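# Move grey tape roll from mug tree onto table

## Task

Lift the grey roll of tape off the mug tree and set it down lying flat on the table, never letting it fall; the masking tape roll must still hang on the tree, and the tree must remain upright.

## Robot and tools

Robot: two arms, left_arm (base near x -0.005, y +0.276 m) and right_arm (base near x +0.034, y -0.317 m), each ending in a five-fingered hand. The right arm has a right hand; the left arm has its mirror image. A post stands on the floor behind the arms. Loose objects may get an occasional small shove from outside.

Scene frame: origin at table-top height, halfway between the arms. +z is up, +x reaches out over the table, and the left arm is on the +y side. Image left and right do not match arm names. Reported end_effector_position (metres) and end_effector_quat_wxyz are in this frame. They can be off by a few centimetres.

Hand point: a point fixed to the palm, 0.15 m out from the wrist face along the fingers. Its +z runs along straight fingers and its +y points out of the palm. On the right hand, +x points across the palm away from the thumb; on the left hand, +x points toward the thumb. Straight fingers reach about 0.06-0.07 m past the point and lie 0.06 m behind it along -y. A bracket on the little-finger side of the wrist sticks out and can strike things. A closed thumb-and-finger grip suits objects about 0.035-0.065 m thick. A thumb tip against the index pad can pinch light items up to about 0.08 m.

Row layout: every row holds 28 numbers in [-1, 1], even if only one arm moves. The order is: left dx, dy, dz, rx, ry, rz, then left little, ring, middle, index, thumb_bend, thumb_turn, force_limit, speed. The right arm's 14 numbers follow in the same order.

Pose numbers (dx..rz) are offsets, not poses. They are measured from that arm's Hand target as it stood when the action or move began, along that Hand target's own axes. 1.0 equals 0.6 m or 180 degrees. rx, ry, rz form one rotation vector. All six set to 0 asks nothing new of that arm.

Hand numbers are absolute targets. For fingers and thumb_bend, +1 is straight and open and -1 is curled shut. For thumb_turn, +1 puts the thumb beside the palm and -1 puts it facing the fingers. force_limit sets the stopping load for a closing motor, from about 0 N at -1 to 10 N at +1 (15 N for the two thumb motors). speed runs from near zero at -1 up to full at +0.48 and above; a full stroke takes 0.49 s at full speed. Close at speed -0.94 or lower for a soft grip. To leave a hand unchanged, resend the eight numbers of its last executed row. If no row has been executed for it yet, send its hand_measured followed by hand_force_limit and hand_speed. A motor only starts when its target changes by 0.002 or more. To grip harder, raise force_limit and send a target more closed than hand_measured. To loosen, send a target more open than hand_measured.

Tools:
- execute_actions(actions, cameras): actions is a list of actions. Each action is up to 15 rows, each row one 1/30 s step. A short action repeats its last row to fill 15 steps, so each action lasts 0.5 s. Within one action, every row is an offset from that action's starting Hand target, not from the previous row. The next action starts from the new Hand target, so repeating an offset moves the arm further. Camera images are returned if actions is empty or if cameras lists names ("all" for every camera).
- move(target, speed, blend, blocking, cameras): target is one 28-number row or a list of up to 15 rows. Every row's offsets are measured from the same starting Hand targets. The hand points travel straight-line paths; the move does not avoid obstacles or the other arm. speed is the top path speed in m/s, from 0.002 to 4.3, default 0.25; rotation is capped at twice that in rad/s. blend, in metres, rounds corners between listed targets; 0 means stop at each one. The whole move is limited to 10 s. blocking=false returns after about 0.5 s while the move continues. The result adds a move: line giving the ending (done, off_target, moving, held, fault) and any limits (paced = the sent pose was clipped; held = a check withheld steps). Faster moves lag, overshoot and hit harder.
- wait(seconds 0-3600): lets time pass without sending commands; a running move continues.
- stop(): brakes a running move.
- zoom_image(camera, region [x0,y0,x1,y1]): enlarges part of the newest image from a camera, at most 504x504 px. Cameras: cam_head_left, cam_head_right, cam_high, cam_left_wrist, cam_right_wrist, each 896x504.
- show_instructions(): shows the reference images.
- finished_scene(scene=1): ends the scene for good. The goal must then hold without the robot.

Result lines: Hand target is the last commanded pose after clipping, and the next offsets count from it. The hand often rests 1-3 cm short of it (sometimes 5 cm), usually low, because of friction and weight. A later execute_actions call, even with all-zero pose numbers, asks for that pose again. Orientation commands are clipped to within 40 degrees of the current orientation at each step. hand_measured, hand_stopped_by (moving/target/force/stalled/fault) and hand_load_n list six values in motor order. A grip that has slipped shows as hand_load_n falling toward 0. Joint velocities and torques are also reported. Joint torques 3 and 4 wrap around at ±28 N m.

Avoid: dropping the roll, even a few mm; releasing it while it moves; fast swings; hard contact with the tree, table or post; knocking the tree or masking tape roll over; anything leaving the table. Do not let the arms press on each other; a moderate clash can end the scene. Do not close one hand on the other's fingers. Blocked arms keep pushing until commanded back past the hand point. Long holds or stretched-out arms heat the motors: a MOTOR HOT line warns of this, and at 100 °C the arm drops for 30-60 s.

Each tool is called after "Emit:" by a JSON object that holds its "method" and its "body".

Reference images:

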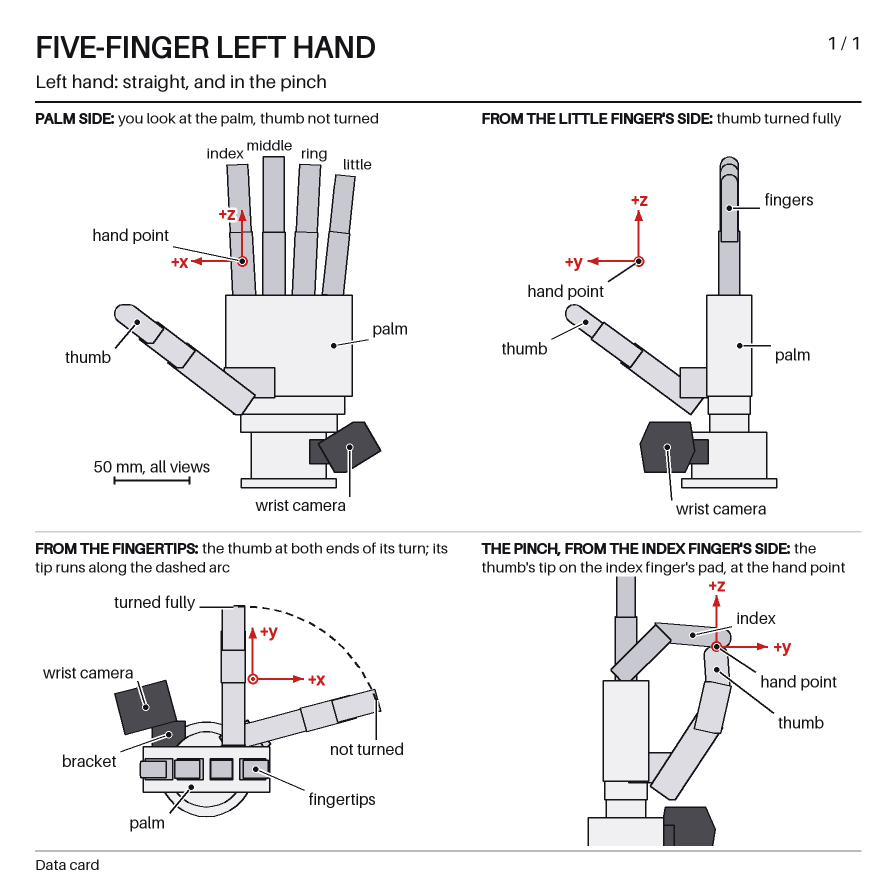

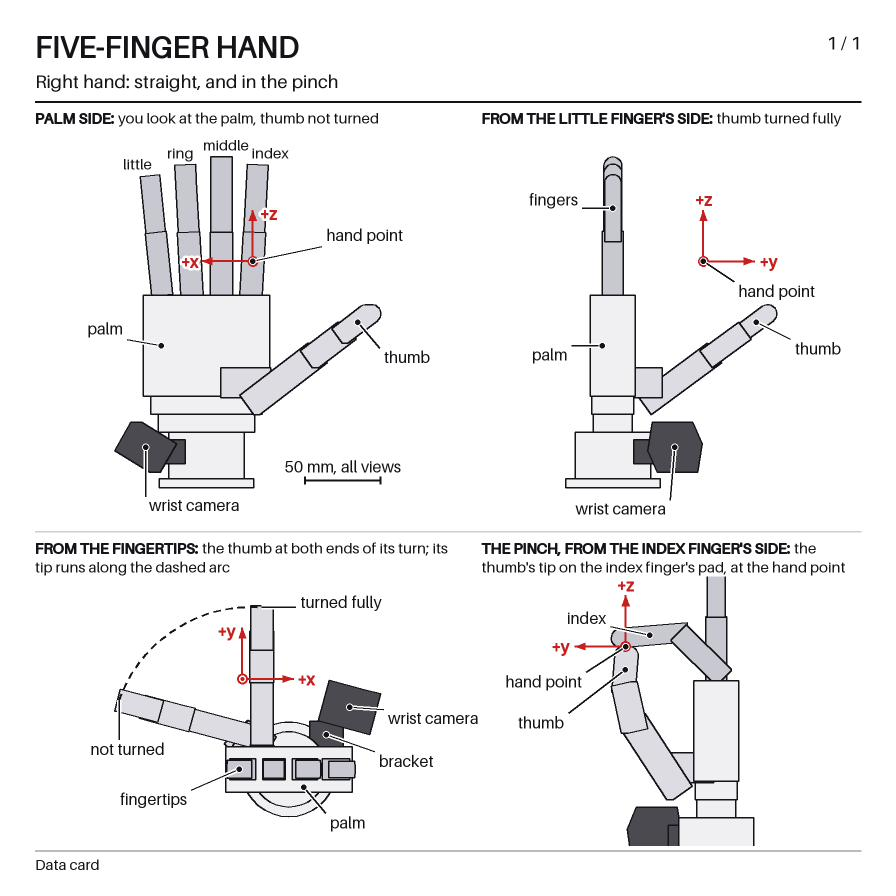

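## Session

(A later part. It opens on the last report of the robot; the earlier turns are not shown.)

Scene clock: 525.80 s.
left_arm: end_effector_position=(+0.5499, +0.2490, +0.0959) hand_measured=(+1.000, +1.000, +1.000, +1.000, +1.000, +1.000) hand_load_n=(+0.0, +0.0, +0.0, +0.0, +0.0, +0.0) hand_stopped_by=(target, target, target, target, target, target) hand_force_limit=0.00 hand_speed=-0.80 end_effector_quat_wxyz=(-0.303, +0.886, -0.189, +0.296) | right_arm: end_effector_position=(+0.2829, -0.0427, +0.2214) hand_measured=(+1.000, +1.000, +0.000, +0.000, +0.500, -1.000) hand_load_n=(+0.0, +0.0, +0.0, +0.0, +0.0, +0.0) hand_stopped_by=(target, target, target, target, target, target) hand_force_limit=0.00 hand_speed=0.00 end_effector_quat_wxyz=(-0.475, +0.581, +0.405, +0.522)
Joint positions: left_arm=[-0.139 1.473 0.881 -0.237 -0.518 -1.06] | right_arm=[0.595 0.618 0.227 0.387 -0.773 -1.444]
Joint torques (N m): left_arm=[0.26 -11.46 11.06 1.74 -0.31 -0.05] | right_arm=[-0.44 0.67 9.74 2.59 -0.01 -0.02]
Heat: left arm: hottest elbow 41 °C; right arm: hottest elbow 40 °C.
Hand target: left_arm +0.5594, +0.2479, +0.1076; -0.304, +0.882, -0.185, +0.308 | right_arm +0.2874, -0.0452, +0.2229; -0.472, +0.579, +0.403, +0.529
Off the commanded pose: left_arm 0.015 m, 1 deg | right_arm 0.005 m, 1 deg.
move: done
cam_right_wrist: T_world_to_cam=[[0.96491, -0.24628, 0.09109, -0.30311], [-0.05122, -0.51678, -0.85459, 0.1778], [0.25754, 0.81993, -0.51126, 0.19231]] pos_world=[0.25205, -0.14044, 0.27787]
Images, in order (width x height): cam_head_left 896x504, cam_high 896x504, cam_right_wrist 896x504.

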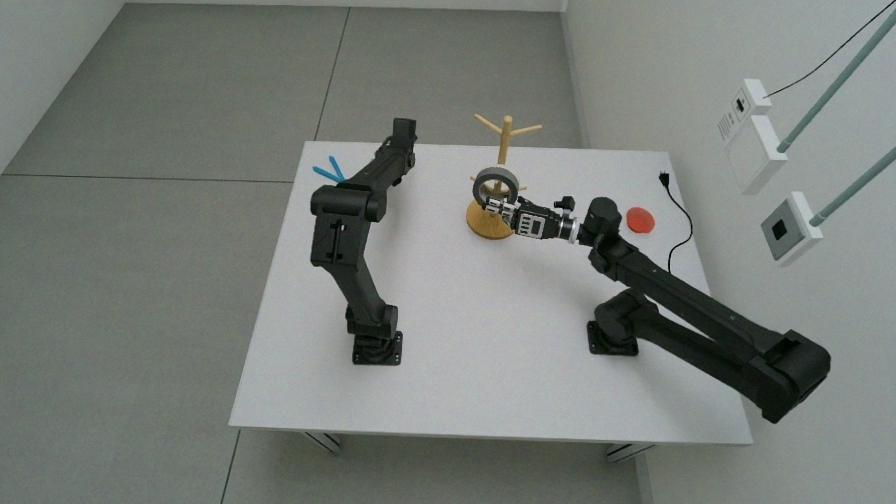

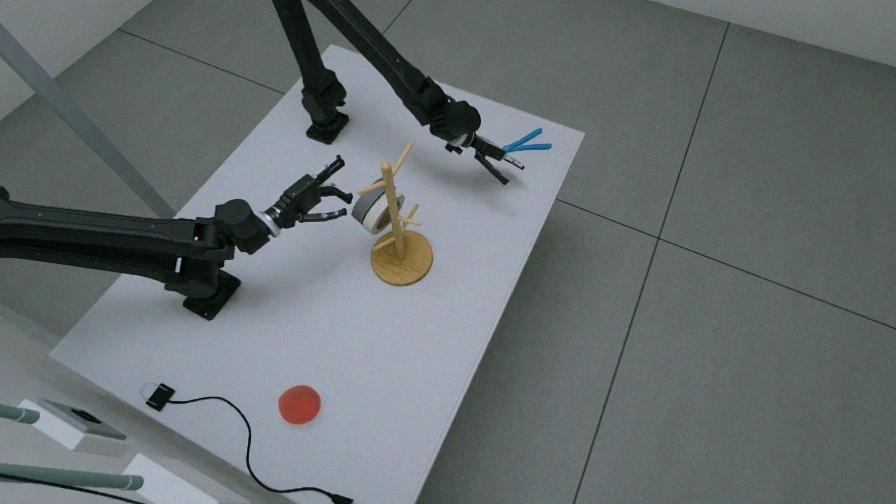

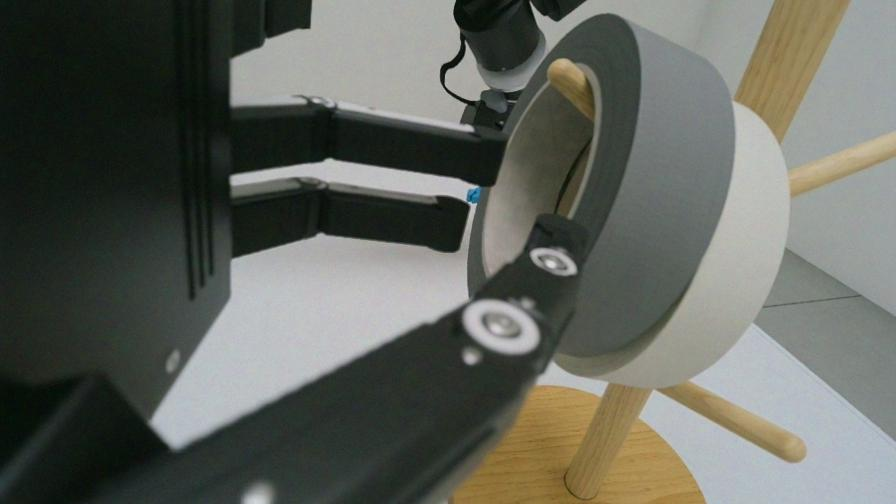

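Emit:
{"method": "move", "body": {"target": [0,0,0,0,0,0,1,1,1,1,1,1,0,-0.8,-0.0033,0.0433,0,0,0,0,1,1,0,0,0.5,-1,0,0], "speed": 0.06, "cameras": ["cam_right_wrist"]}}

Scene clock: 558.27 s.
left_arm: end_effector_position=(+0.5499, +0.2490, +0.0959) hand_measured=(+1.000, +1.000, +1.000, +1.000, +1.000, +1.000) hand_load_n=(+0.0, +0.0, +0.0, +0.0, +0.0, +0.0) hand_stopped_by=(target, target, target, target, target, target) hand_force_limit=0.00 hand_speed=-0.80 end_effector_quat_wxyz=(-0.303, +0.886, -0.189, +0.296) | right_arm: end_effector_position=(+0.3039, -0.0503, +0.2062) hand_measured=(+1.000, +1.000, +0.000, +0.000, +0.500, -1.000) hand_load_n=(+0.0, +0.0, +0.0, +0.0, +0.0, +0.5) hand_stopped_by=(target, target, target, target, target, target) hand_force_limit=0.00 hand_speed=0.00 end_effector_quat_wxyz=(-0.476, +0.587, +0.403, +0.516)
Joint positions: left_arm=[-0.139 1.473 0.881 -0.237 -0.518 -1.06] | right_arm=[0.503 0.74 0.227 0.491 -0.865 -1.444]
Joint torques (N m): left_arm=[0.32 -11.52 11.04 1.76 -0.3 -0.06] | right_arm=[-0.97 -0.15 10.69 2.48 -0.02 0]
Heat: left arm: hottest elbow 41 °C; right arm: hottest elbow 38 °C.
Hand target: left_arm +0.5594, +0.2479, +0.1076; -0.304, +0.882, -0.185, +0.308 | right_arm +0.3122, -0.0512, +0.2178; -0.472, +0.579, +0.403, +0.529
Off the commanded pose: left_arm 0.015 m, 1 deg | right_arm 0.014 m, 2 deg.
move: off_target (right_arm)
cam_right_wrist: T_world_to_cam=[[0.96622, -0.24561, 0.07807, -0.32146], [-0.06435, -0.52328, -0.84973, 0.1646], [0.24956, 0.816, -0.5214, 0.18974]] pos_world=[0.27384, -0.14765, 0.26389]

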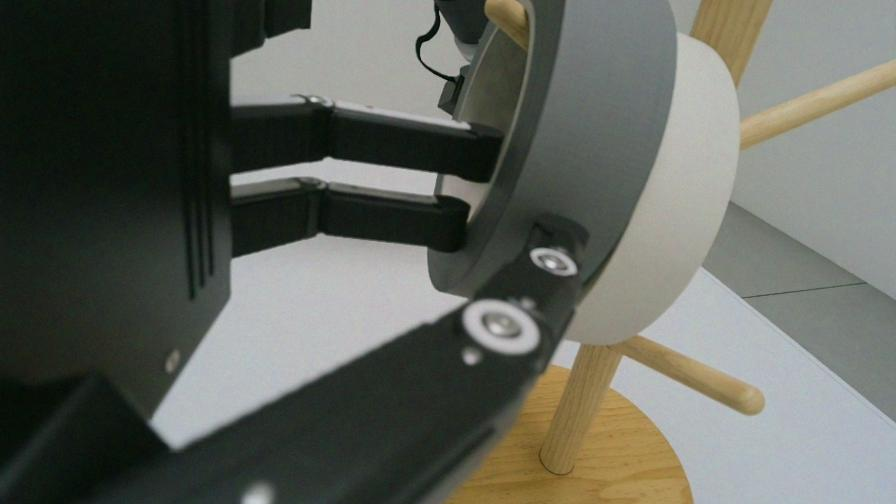

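Emit:
{"method": "move", "body": {"target": [0,0,0,0,0,0,1,1,1,1,1,1,0,-0.8,0.02,0.0,0,0,0,0,1,1,0,0,0.5,-1,0,0], "speed": 0.06, "cameras": ["cam_right_wrist"]}}

Scene clock: 571.50 s.
left_arm: end_effector_position=(+0.5499, +0.2490, +0.0959) hand_measured=(+1.000, +1.000, +1.000, +1.000, +1.000, +1.000) hand_load_n=(+0.0, +0.0, +0.0, +0.0, +0.0, +0.0) hand_stopped_by=(target, target, target, target, target, target) hand_force_limit=0.00 hand_speed=-0.80 end_effector_quat_wxyz=(-0.303, +0.886, -0.189, +0.296) | right_arm: end_effector_position=(+0.3025, -0.0521, +0.2054) hand_measured=(+1.000, +1.000, +0.000, +0.000, +0.500, -1.000) hand_load_n=(+0.0, +0.0, +0.0, +0.0, +0.0, +0.0) hand_stopped_by=(target, target, target, target, target, target) hand_force_limit=0.00 hand_speed=0.00 end_effector_quat_wxyz=(-0.477, +0.590, +0.402, +0.513)
Joint positions: left_arm=[-0.139 1.473 0.881 -0.237 -0.518 -1.06] | right_arm=[0.498 0.725 0.227 0.468 -0.87 -1.444]
Joint torques (N m): left_arm=[0.32 -11.52 11.02 1.77 -0.3 -0.06] | right_arm=[-1.03 -1.55 12.77 1.52 -0.01 0]
Heat: left arm: hottest elbow 42 °C; right arm: hottest elbow 38 °C.
Hand target: left_arm +0.5594, +0.2479, +0.1076; -0.304, +0.882, -0.185, +0.308 | right_arm +0.3137, -0.0516, +0.2297; -0.472, +0.579, +0.402, +0.529
Off the commanded pose: left_arm 0.015 m, 1 deg | right_arm 0.027 m, 2 deg.
move: off_target (right_arm)
cam_right_wrist: T_world_to_cam=[[0.96682, -0.24536, 0.07111, -0.31926], [-0.07137, -0.52673, -0.84703, 0.16423], [0.24528, 0.81385, -0.52677, 0.19343]] pos_world=[0.27294, -0.14925, 0.26371]

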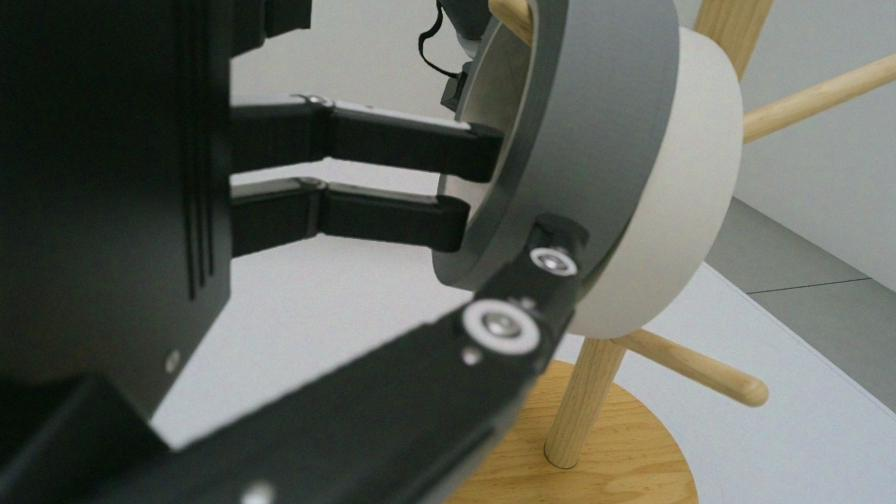

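Emit:
{"method": "move", "body": {"target": [0,0,0,0,0,0,1,1,1,1,1,1,0,-0.8,0.0133,0.0,0,0,0,0,1,1,0,0,0.5,-1,0,0], "speed": 0.06}}

Scene clock: 578.63 s.
left_arm: end_effector_position=(+0.5499, +0.2490, +0.0959) hand_measured=(+1.000, +1.000, +1.000, +1.000, +1.000, +1.000) hand_load_n=(+0.0, +0.0, +0.0, +0.0, +0.0, +0.0) hand_stopped_by=(target, target, target, target, target, target) hand_force_limit=0.00 hand_speed=-0.80 end_effector_quat_wxyz=(-0.303, +0.886, -0.189, +0.296) | right_arm: end_effector_position=(+0.3039, -0.0521, +0.2144) hand_measured=(+1.000, +1.000, +0.000, +0.000, +0.500, -1.000) hand_load_n=(+0.0, +0.0, +0.0, +0.0, +0.0, +0.0) hand_stopped_by=(target, target, target, target, target, target) hand_force_limit=0.00 hand_speed=0.00 end_effector_quat_wxyz=(-0.476, +0.589, +0.403, +0.514)
Joint positions: left_arm=[-0.139 1.473 0.881 -0.237 -0.518 -1.06] | right_arm=[0.494 0.707 0.246 0.434 -0.874 -1.444]
Joint torques (N m): left_arm=[0.21 -11.46 11.04 1.77 -0.3 -0.06] | right_arm=[-0.91 -1.2 12.86 1.57 -0.03 0]
Heat: left arm: hottest elbow 42 °C; right arm: hottest elbow 38 °C.
Hand target: left_arm +0.5594, +0.2479, +0.1076; -0.304, +0.882, -0.185, +0.308 | right_arm +0.3146, -0.0519, +0.2376; -0.472, +0.579, +0.402, +0.529
Off the commanded pose: left_arm 0.015 m, 1 deg | right_arm 0.026 m, 2 deg.
move: off_target (right_arm)

Emit:
{"method": "move", "body": {"target": [0,0,0,0,0,0,1,1,1,1,1,1,0,-0.8,0.005,0.04,0.007,0,0,0,1,1,0,0,0.5,-1,0,0], "speed": 0.06, "cameras": ["cam_right_wrist","cam_high","cam_head_left"]}}

Scene clock: 586.57 s.
left_arm: end_effector_position=(+0.5499, +0.2490, +0.0959) hand_measured=(+1.000, +1.000, +1.000, +1.000, +1.000, +1.000) hand_load_n=(+0.0, -0.5, +0.0, +0.0, +0.0, +0.0) hand_stopped_by=(target, target, target, target, target, target) hand_force_limit=0.00 hand_speed=-0.80 end_effector_quat_wxyz=(-0.303, +0.886, -0.189, +0.296) | right_arm: end_effector_position=(+0.3207, -0.0538, +0.2107) hand_measured=(+1.000, +1.000, +0.000, +0.000, +0.500, -1.000) hand_load_n=(+0.0, +0.0, +0.0, +0.0, +0.0, +0.0) hand_stopped_by=(target, target, target, target, target, target) hand_force_limit=0.00 hand_speed=0.00 end_effector_quat_wxyz=(-0.481, +0.594, +0.403, +0.504)
Joint positions: left_arm=[-0.139 1.473 0.881 -0.237 -0.518 -1.06] | right_arm=[0.442 0.795 0.277 0.469 -0.937 -1.444]
Joint torques (N m): left_arm=[0.32 -11.52 11.06 1.77 -0.31 -0.06] | right_arm=[-1.38 -0.91 12.89 2.62 0.19 -0.02]
Heat: left arm: hottest elbow 42 °C; right arm: hottest elbow 39 °C.
Hand target: left_arm +0.5594, +0.2479, +0.1076; -0.304, +0.882, -0.185, +0.308 | right_arm +0.3391, -0.0534, +0.2379; -0.472, +0.579, +0.403, +0.529
Off the commanded pose: left_arm 0.015 m, 1 deg | right_arm 0.033 m, 3 deg.
move: off_target (right_arm)
cam_right_wrist: T_world_to_cam=[[0.97049, -0.23469, 0.05541, -0.33499], [-0.08059, -0.53222, -0.84276, 0.17094], [0.22728, 0.81342, -0.53543, 0.20077]] pos_world=[0.29325, -0.15095, 0.27012]
Images, in order (width x height): cam_head_left 896x504, cam_high 896x504, cam_right_wrist 896x504.

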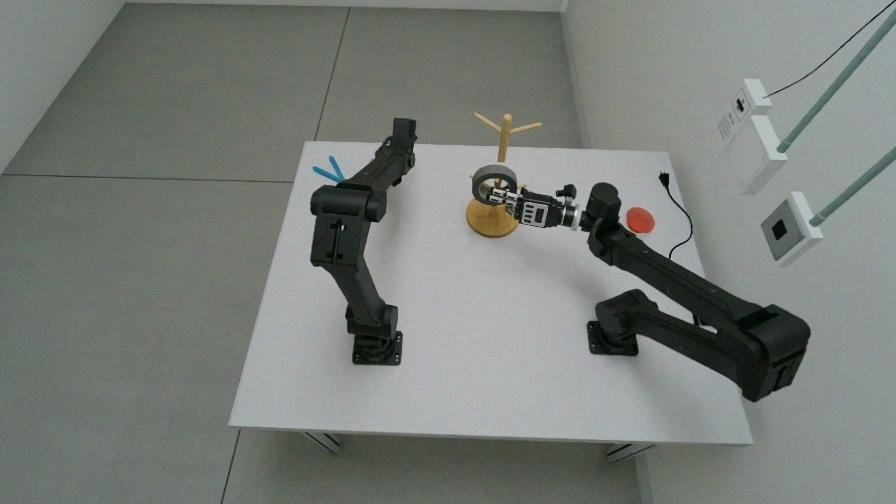

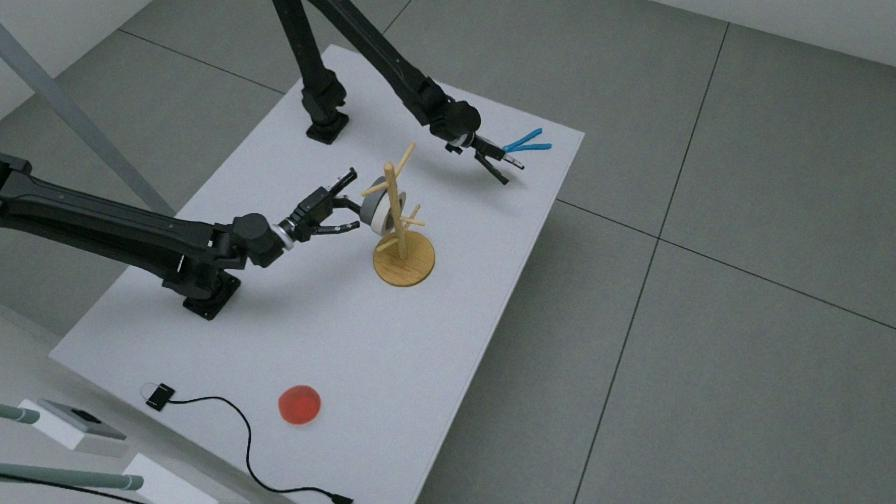

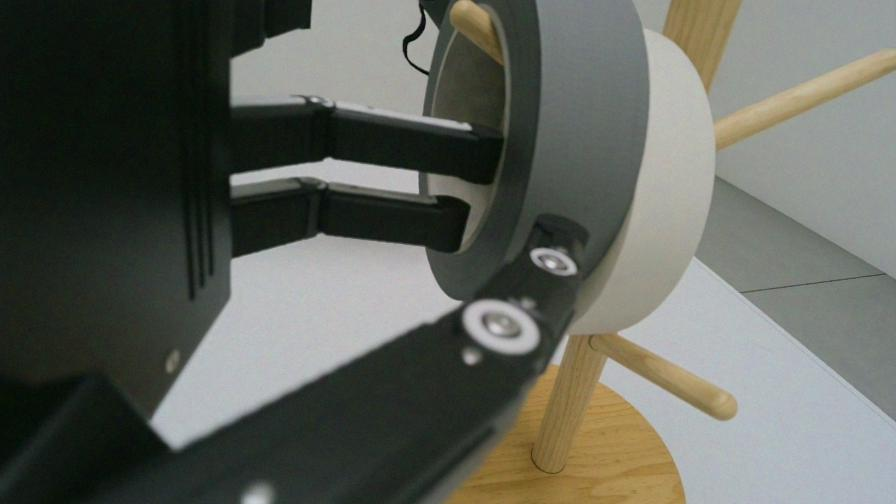

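Emit:
{"method": "zoom_image", "body": {"camera": "cam_right_wrist", "region": [400, 60, 680, 340]}}

Emit:
{"method": "zoom_image", "body": {"camera": "cam_high", "region": [290, 150, 430, 270]}}

Emit:
{"method": "zoom_image", "body": {"camera": "cam_head_left", "region": [450, 140, 570, 250]}}

Scaled by 1.800 from the camera's image (finer frame: 1280x720).

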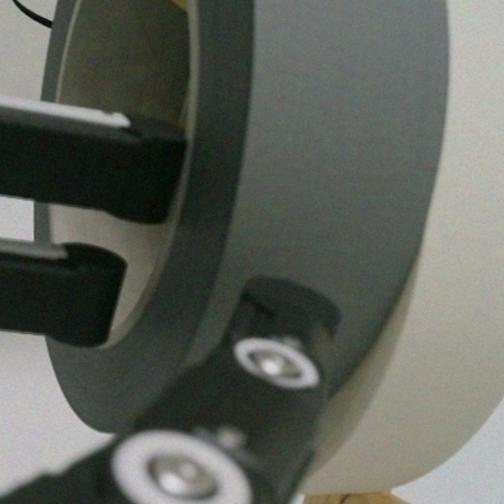

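Scaled by 3.600 from the camera's image (finer frame: 1280x720).

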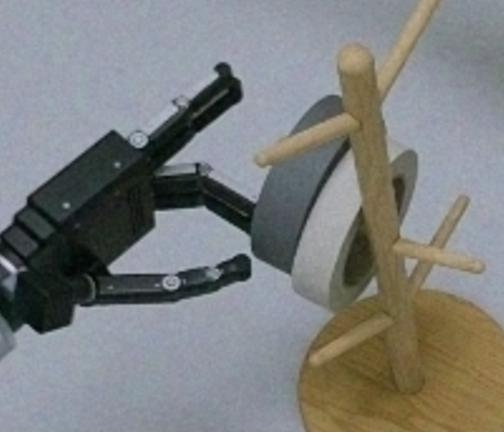

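Scaled by 4.200 from the camera's image (finer frame: 1280x720).

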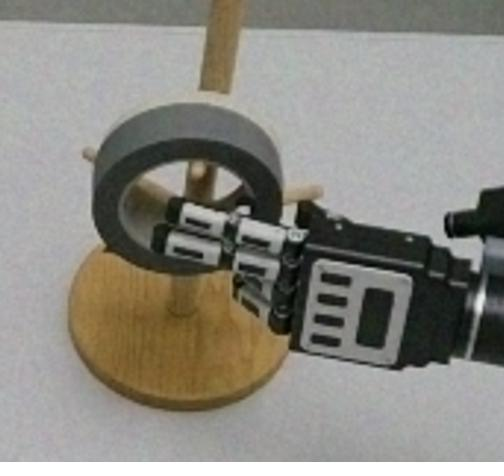

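Emit:
{"method": "move", "body": {"target": [0,0,0,0,0,0,1,1,1,1,1,1,0,-0.8,-0.004,-0.065,0.012,0,0,0,1,1,0.1,0.03,0.7,-1,0,0], "speed": 0.08, "cameras": ["cam_right_wrist","cam_high","cam_head_left"]}}

Emit:
{"method": "zoom_image", "body": {"camera": "cam_high", "region": [290, 150, 430, 270]}}

Scene clock: 643.80 s.
left_arm: end_effector_position=(+0.5499, +0.2490, +0.0959) hand_measured=(+1.000, +1.000, +1.000, +1.000, +1.000, +1.000) hand_load_n=(+0.0, +0.0, +0.0, +0.0, -0.5, +0.0) hand_stopped_by=(target, target, target, target, target, target) hand_force_limit=0.00 hand_speed=-0.80 end_effector_quat_wxyz=(-0.303, +0.886, -0.189, +0.296) | right_arm: end_effector_position=(+0.3051, -0.0414, +0.2331) hand_measured=(+1.000, +1.000, +0.100, +0.030, +0.700, -1.000) hand_load_n=(+0.0, +0.0, +0.0, +0.0, +0.0, +0.5) hand_stopped_by=(target, target, target, target, target, target) hand_force_limit=0.00 hand_speed=0.00 end_effector_quat_wxyz=(-0.470, +0.584, +0.398, +0.529)
Joint positions: left_arm=[-0.139 1.473 0.881 -0.237 -0.518 -1.06] | right_arm=[0.559 0.69 0.277 0.413 -0.786 -1.443]
Joint torques (N m): left_arm=[0.26 -11.46 11.03 1.78 -0.3 -0.06] | right_arm=[0.97 -1.55 10.71 1.36 0.15 -0.05]
Heat: left arm: hottest elbow 42 °C; right arm: hottest elbow 40 °C.
Hand target: left_arm +0.5594, +0.2479, +0.1076; -0.304, +0.882, -0.185, +0.308 | right_arm +0.3028, -0.0372, +0.2403; -0.472, +0.579, +0.403, +0.529
Off the commanded pose: left_arm 0.015 m, 1 deg | right_arm 0.009 m, 1 deg.
move: done
cam_right_wrist: T_world_to_cam=[[0.95892, -0.26815, 0.09262, -0.32472], [-0.06099, -0.51373, -0.85578, 0.193], [0.27706, 0.81497, -0.50898, 0.18493]] pos_world=[0.27191, -0.13863, 0.28937]
Images, in order (width x height): cam_head_left 896x504, cam_high 896x504, cam_right_wrist 896x504.

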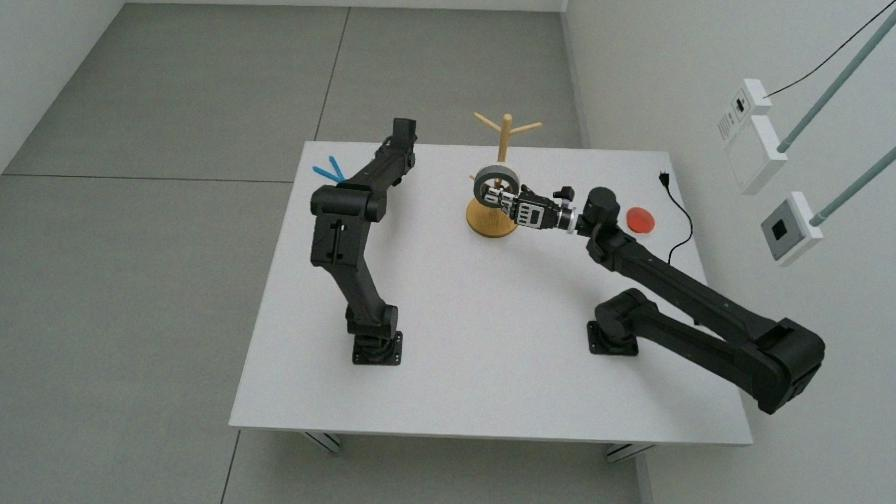

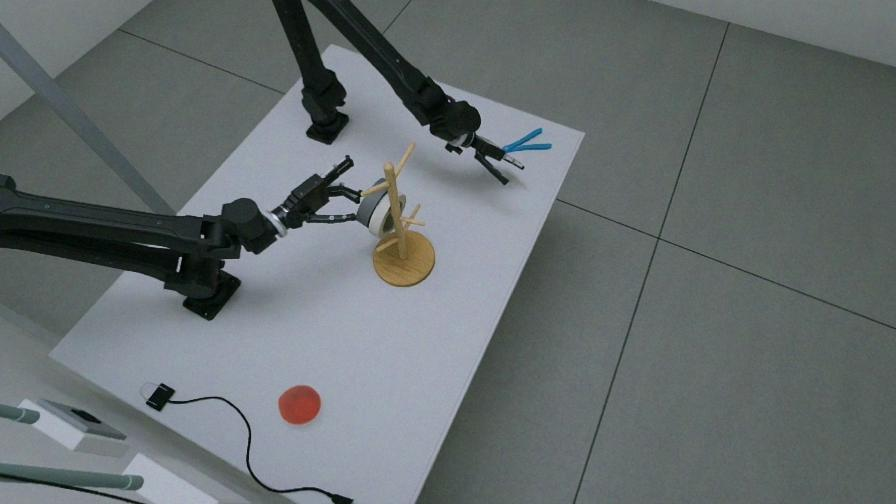

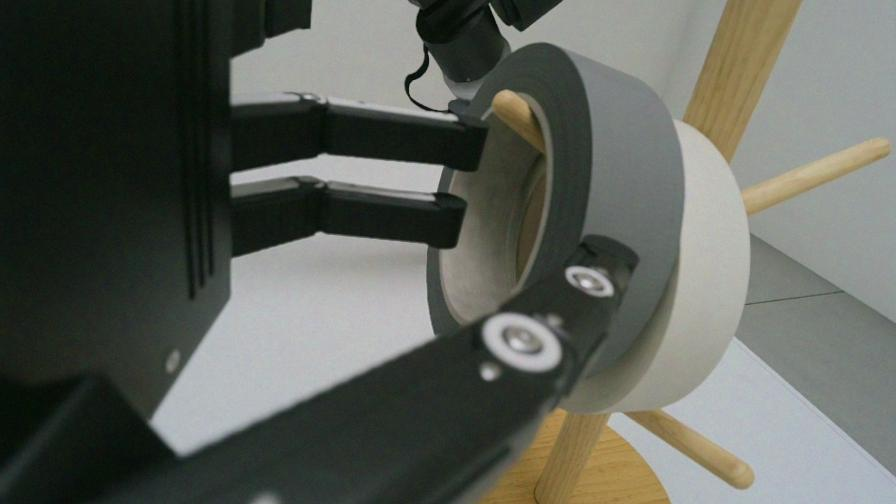

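Scaled by 3.600 from the camera's image (finer frame: 1280x720).

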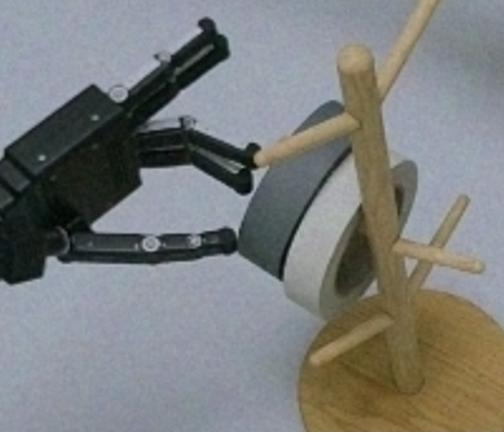

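Emit:
{"method": "move", "body": {"target": [0,0,0,0,0,0,1,1,1,1,1,1,0,-0.8,-0.0217,0,0,0,0,0,1,1,0.1,0.03,0.7,-1,0,0], "speed": 0.08, "cameras": ["cam_right_wrist"]}}

Scene clock: 663.90 s.
left_arm: end_effector_position=(+0.5499, +0.2490, +0.0959) hand_measured=(+1.000, +1.000, +1.000, +1.000, +1.000, +1.000) hand_load_n=(+0.0, +0.0, +0.0, +0.0, +0.0, +0.0) hand_stopped_by=(target, target, target, target, target, target) hand_force_limit=0.00 hand_speed=-0.80 end_effector_quat_wxyz=(-0.303, +0.886, -0.189, +0.296) | right_arm: end_effector_position=(+0.3035, -0.0412, +0.2253) hand_measured=(+1.000, +1.000, +0.100, +0.030, +0.700, -1.000) hand_load_n=(+0.0, +0.0, +0.0, +0.0, +0.0, +0.0) hand_stopped_by=(target, target, target, target, target, target) hand_force_limit=0.00 hand_speed=0.00 end_effector_quat_wxyz=(-0.469, +0.586, +0.398, +0.527)
Joint positions: left_arm=[-0.139 1.473 0.881 -0.237 -0.518 -1.06] | right_arm=[0.565 0.701 0.261 0.436 -0.78 -1.443]
Joint torques (N m): left_arm=[0.26 -11.4 11.04 1.76 -0.31 -0.06] | right_arm=[0.85 -0.38 9.48 2.65 0.15 -0.04]
Heat: left arm: hottest elbow 42 °C; right arm: hottest elbow 39 °C.
Hand target: left_arm +0.5594, +0.2479, +0.1076; -0.304, +0.882, -0.185, +0.308 | right_arm +0.3014, -0.0369, +0.2272; -0.472, +0.579, +0.403, +0.529
Off the commanded pose: left_arm 0.015 m, 1 deg | right_arm 0.005 m, 1 deg.
move: done
cam_right_wrist: T_world_to_cam=[[0.95905, -0.26865, 0.08971, -0.32176], [-0.06449, -0.51554, -0.85444, 0.18702], [0.27579, 0.81366, -0.51175, 0.18215]] pos_world=[0.27041, -0.13823, 0.28188]

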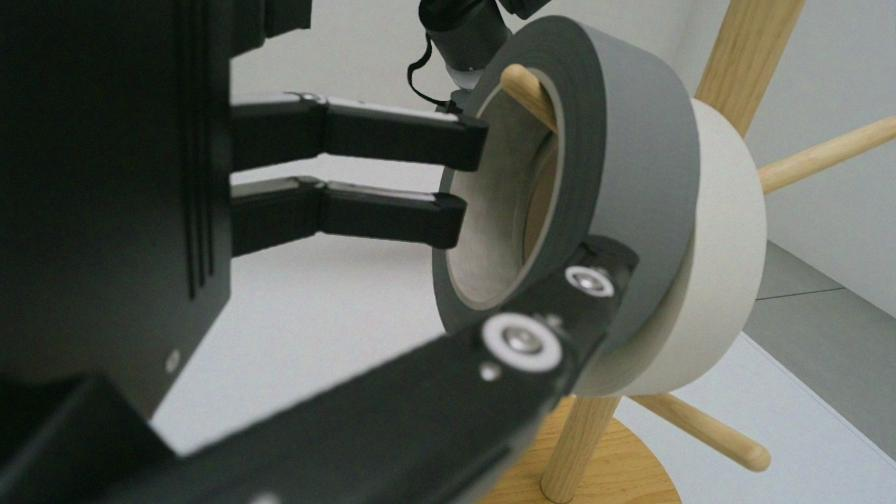

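Emit:
{"method": "move", "body": {"target": [0,0,0,0,0,0,1,1,1,1,1,1,0,-0.8,0.003,0.035,0,0,0,0,1,1,0.1,0.03,0.7,-1,0,0], "speed": 0.08, "cameras": ["cam_right_wrist"]}}

Scene clock: 670.50 s.
left_arm: end_effector_position=(+0.5499, +0.2490, +0.0959) hand_measured=(+1.000, +1.000, +1.000, +1.000, +1.000, +1.000) hand_load_n=(+0.0, +0.0, +0.0, +0.0, +0.0, +0.0) hand_stopped_by=(target, target, target, target, target, target) hand_force_limit=0.00 hand_speed=-0.80 end_effector_quat_wxyz=(-0.303, +0.886, -0.189, +0.296) | right_arm: end_effector_position=(+0.3119, -0.0418, +0.2115) hand_measured=(+1.000, +1.000, +0.100, +0.030, +0.700, -1.000) hand_load_n=(+0.0, +0.0, +0.0, +0.0, +0.0, +0.0) hand_stopped_by=(target, target, target, target, target, target) hand_force_limit=0.00 hand_speed=0.00 end_effector_quat_wxyz=(-0.476, +0.589, +0.403, +0.514)
Joint positions: left_arm=[-0.139 1.473 0.881 -0.237 -0.518 -1.06] | right_arm=[0.521 0.781 0.261 0.493 -0.846 -1.443]
Joint torques (N m): left_arm=[0.38 -11.46 11.03 1.78 -0.31 -0.06] | right_arm=[-0.73 -0.73 11.17 2.54 -0.03 -0.04]
Heat: left arm: hottest elbow 42 °C; right arm: hottest elbow 39 °C.
Hand target: left_arm +0.5594, +0.2479, +0.1076; -0.304, +0.882, -0.185, +0.308 | right_arm +0.3218, -0.0417, +0.2265; -0.472, +0.579, +0.403, +0.529
Off the commanded pose: left_arm 0.015 m, 1 deg | right_arm 0.018 m, 2 deg.
move: off_target (right_arm)
cam_right_wrist: T_world_to_cam=[[0.96655, -0.24575, 0.07339, -0.32674], [-0.06928, -0.52568, -0.84786, 0.17518], [0.24694, 0.81441, -0.52512, 0.18509]] pos_world=[0.28224, -0.13895, 0.2697]

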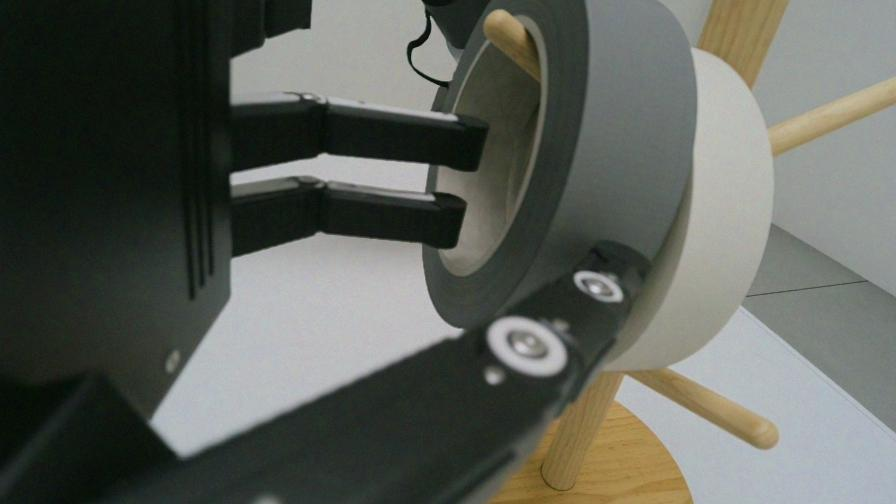

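Emit:
{"method": "wait", "body": {"seconds": 0.1, "cameras": ["cam_high","cam_head_left","cam_head_right"]}}

Emit:
{"method": "zoom_image", "body": {"camera": "cam_high", "region": [290, 150, 430, 270]}}

Emit:
{"method": "zoom_image", "body": {"camera": "cam_head_right", "region": [450, 140, 570, 250]}}

Emit:
{"method": "zoom_image", "body": {"camera": "cam_head_left", "region": [450, 140, 570, 250]}}

Scene clock: 682.17 s.
left_arm: end_effector_position=(+0.5499, +0.2490, +0.0959) hand_measured=(+1.000, +1.000, +1.000, +1.000, +1.000, +1.000) hand_load_n=(+0.0, +0.0, +0.0, +0.0, -0.5, -0.5) hand_stopped_by=(target, target, target, target, target, target) hand_force_limit=0.00 hand_speed=-0.80 end_effector_quat_wxyz=(-0.303, +0.886, -0.189, +0.296) | right_arm: end_effector_position=(+0.3119, -0.0418, +0.2116) hand_measured=(+1.000, +1.000, +0.100, +0.030, +0.700, -1.000) hand_load_n=(+0.0, +0.0, +0.0, +0.0, +0.0, +0.0) hand_stopped_by=(target, target, target, target, target, target) hand_force_limit=0.00 hand_speed=0.00 end_effector_quat_wxyz=(-0.476, +0.589, +0.403, +0.514)
Joint positions: left_arm=[-0.139 1.473 0.881 -0.237 -0.518 -1.06] | right_arm=[0.521 0.781 0.261 0.494 -0.846 -1.443]
Joint torques (N m): left_arm=[0.32 -11.52 11.04 1.74 -0.31 -0.06] | right_arm=[-0.62 -0.97 11.11 2.58 0.02 -0.03]
Heat: left arm: hottest elbow 42 °C; right arm: hottest elbow 39 °C.
Hand target: left_arm +0.5594, +0.2479, +0.1076; -0.304, +0.882, -0.185, +0.308 | right_arm +0.3218, -0.0417, +0.2265; -0.472, +0.579, +0.403, +0.529
Off the commanded pose: left_arm 0.015 m, 1 deg | right_arm 0.018 m, 2 deg.
wait: 0.10 s; at rest from the start
Images, in order (width x height): cam_head_left 896x504, cam_head_right 896x504, cam_high 896x504.

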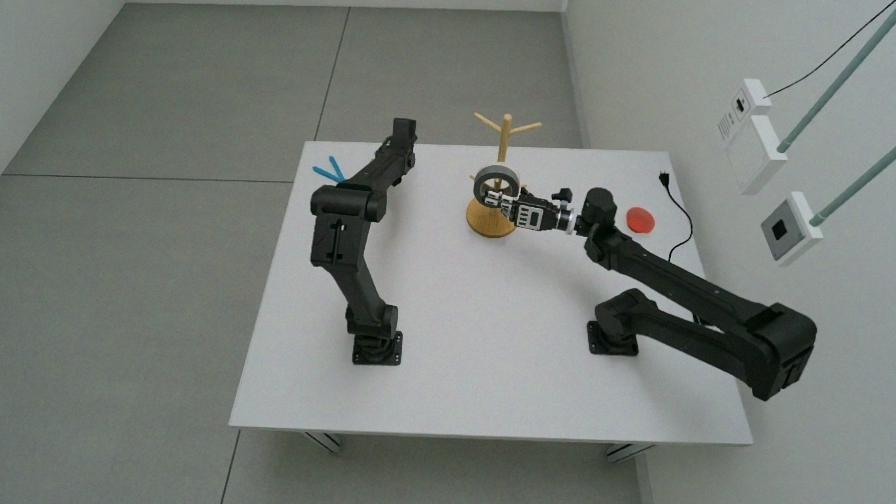

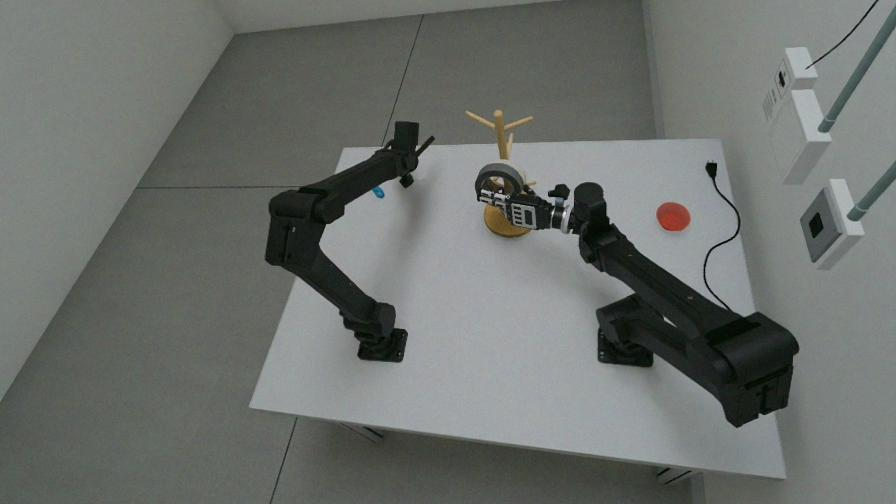

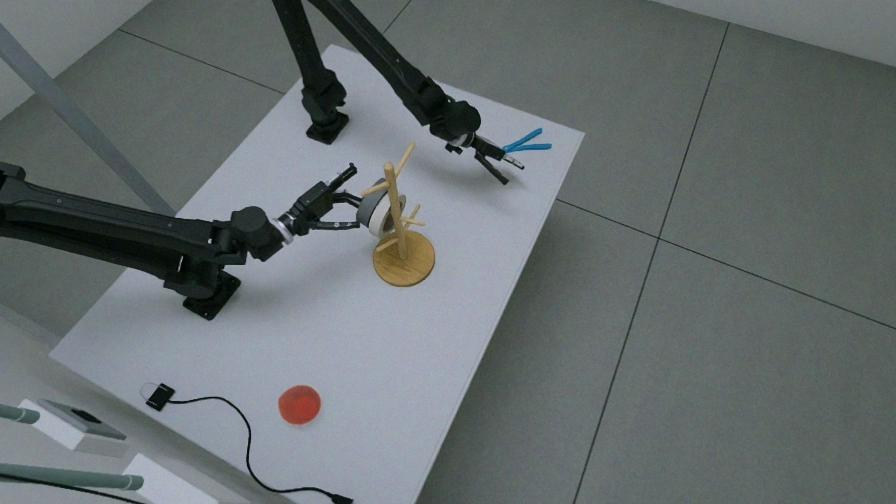

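Scaled by 3.600 from the camera's image (finer frame: 1280x720).

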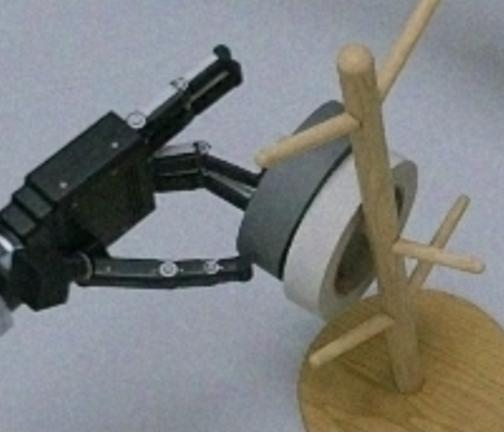

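Scaled by 4.200 from the camera's image (finer frame: 1280x720).

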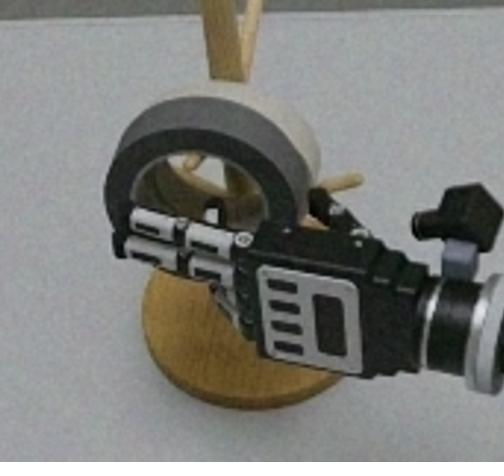

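Scaled by 4.200 from the camera's image (finer frame: 1280x720).

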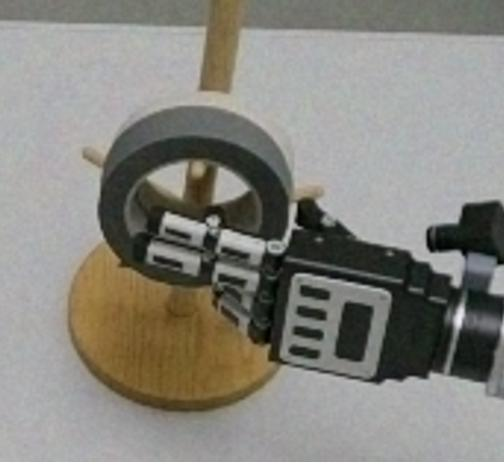

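Emit:
{"method": "move", "body": {"target": [[0,0,0,0,0,0,1,1,1,1,1,1,0,-0.8,0,0,0,0,0,0,1,1,0.1,0.03,1,-1,0,0],[0,0,0,0,0,0,1,1,1,1,1,1,0,-0.8,0.0138,0.0452,0.0,0,0,0,1,1,0.1,0.03,1,-1,0,0]], "speed": 0.06, "cameras": ["cam_right_wrist","cam_high"]}}

Emit:
{"method": "zoom_image", "body": {"camera": "cam_high", "region": [290, 150, 430, 270]}}

Scene clock: 717.27 s.
left_arm: end_effector_position=(+0.5499, +0.2490, +0.0959) hand_measured=(+1.000, +1.000, +1.000, +1.000, +1.000, +1.000) hand_load_n=(+0.0, +0.0, +0.0, +0.0, -0.5, +0.0) hand_stopped_by=(target, target, target, target, target, target) hand_force_limit=0.00 hand_speed=-0.80 end_effector_quat_wxyz=(-0.303, +0.886, -0.189, +0.296) | right_arm: end_effector_position=(+0.3342, -0.0498, +0.2082) hand_measured=(+1.000, +1.000, +0.100, +0.030, +1.000, -1.000) hand_load_n=(+0.0, +0.0, -0.5, +0.0, +0.0, +0.0) hand_stopped_by=(target, target, target, target, target, target) hand_force_limit=0.00 hand_speed=0.00 end_effector_quat_wxyz=(-0.478, +0.594, +0.400, +0.509)
Joint positions: left_arm=[-0.139 1.473 0.881 -0.237 -0.518 -1.06] | right_arm=[0.441 0.867 0.292 0.533 -0.926 -1.443]
Joint torques (N m): left_arm=[0.26 -11.52 11.04 1.77 -0.31 -0.06] | right_arm=[-0.62 -0.97 12.21 2.59 0 -0.04]
Heat: left arm: hottest elbow 42 °C; right arm: hottest elbow 39 °C.
Hand target: left_arm +0.5594, +0.2479, +0.1076; -0.304, +0.882, -0.185, +0.308 | right_arm +0.3489, -0.0483, +0.2314; -0.472, +0.579, +0.403, +0.529
Off the commanded pose: left_arm 0.015 m, 1 deg | right_arm 0.028 m, 3 deg.
move: off_target (right_arm)
cam_right_wrist: T_world_to_cam=[[0.96752, -0.24557, 0.06004, -0.3475], [-0.08195, -0.52933, -0.84445, 0.17299], [0.23915, 0.8121, -0.53226, 0.18838]] pos_world=[0.30534, -0.14675, 0.26722]
Images, in order (width x height): cam_high 896x504, cam_right_wrist 896x504.

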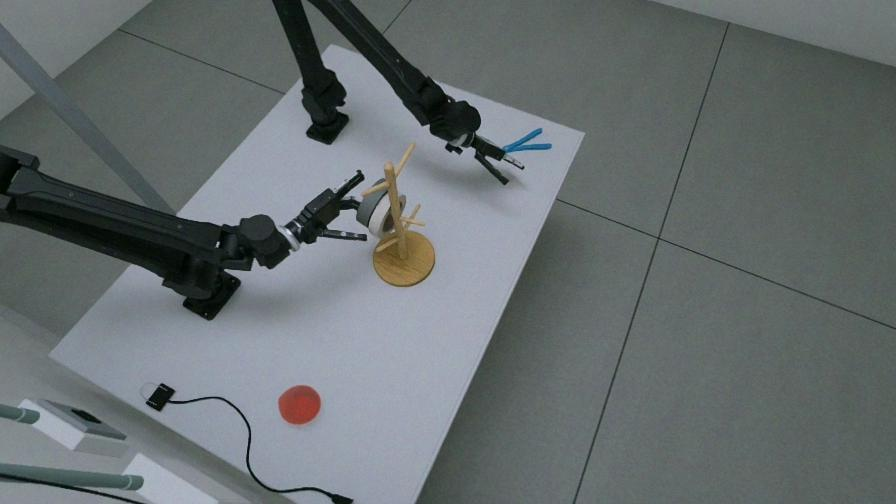

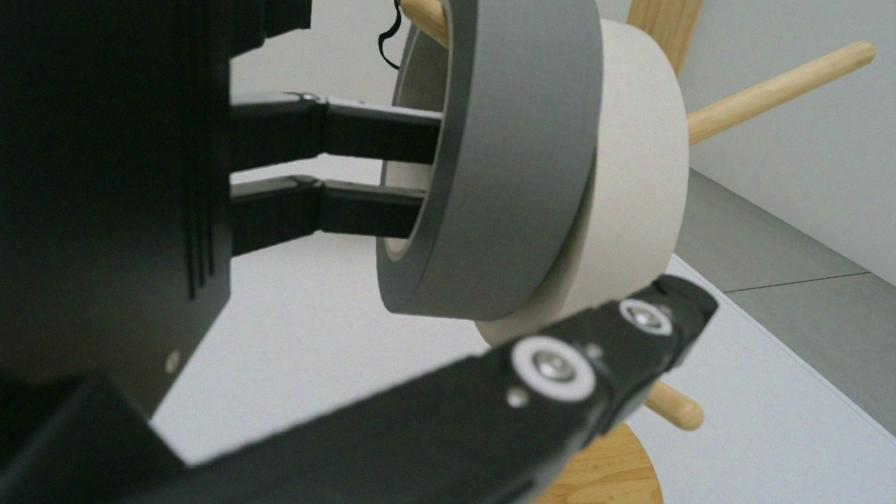

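Scaled by 3.600 from the camera's image (finer frame: 1280x720).

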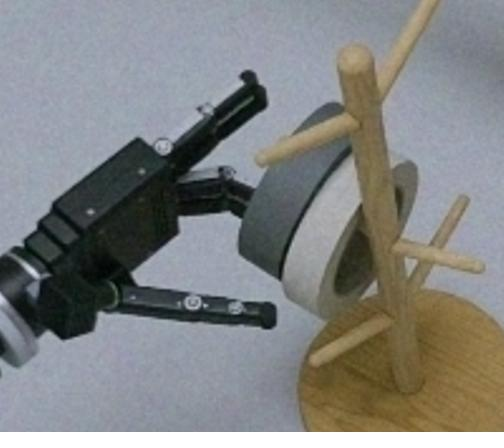

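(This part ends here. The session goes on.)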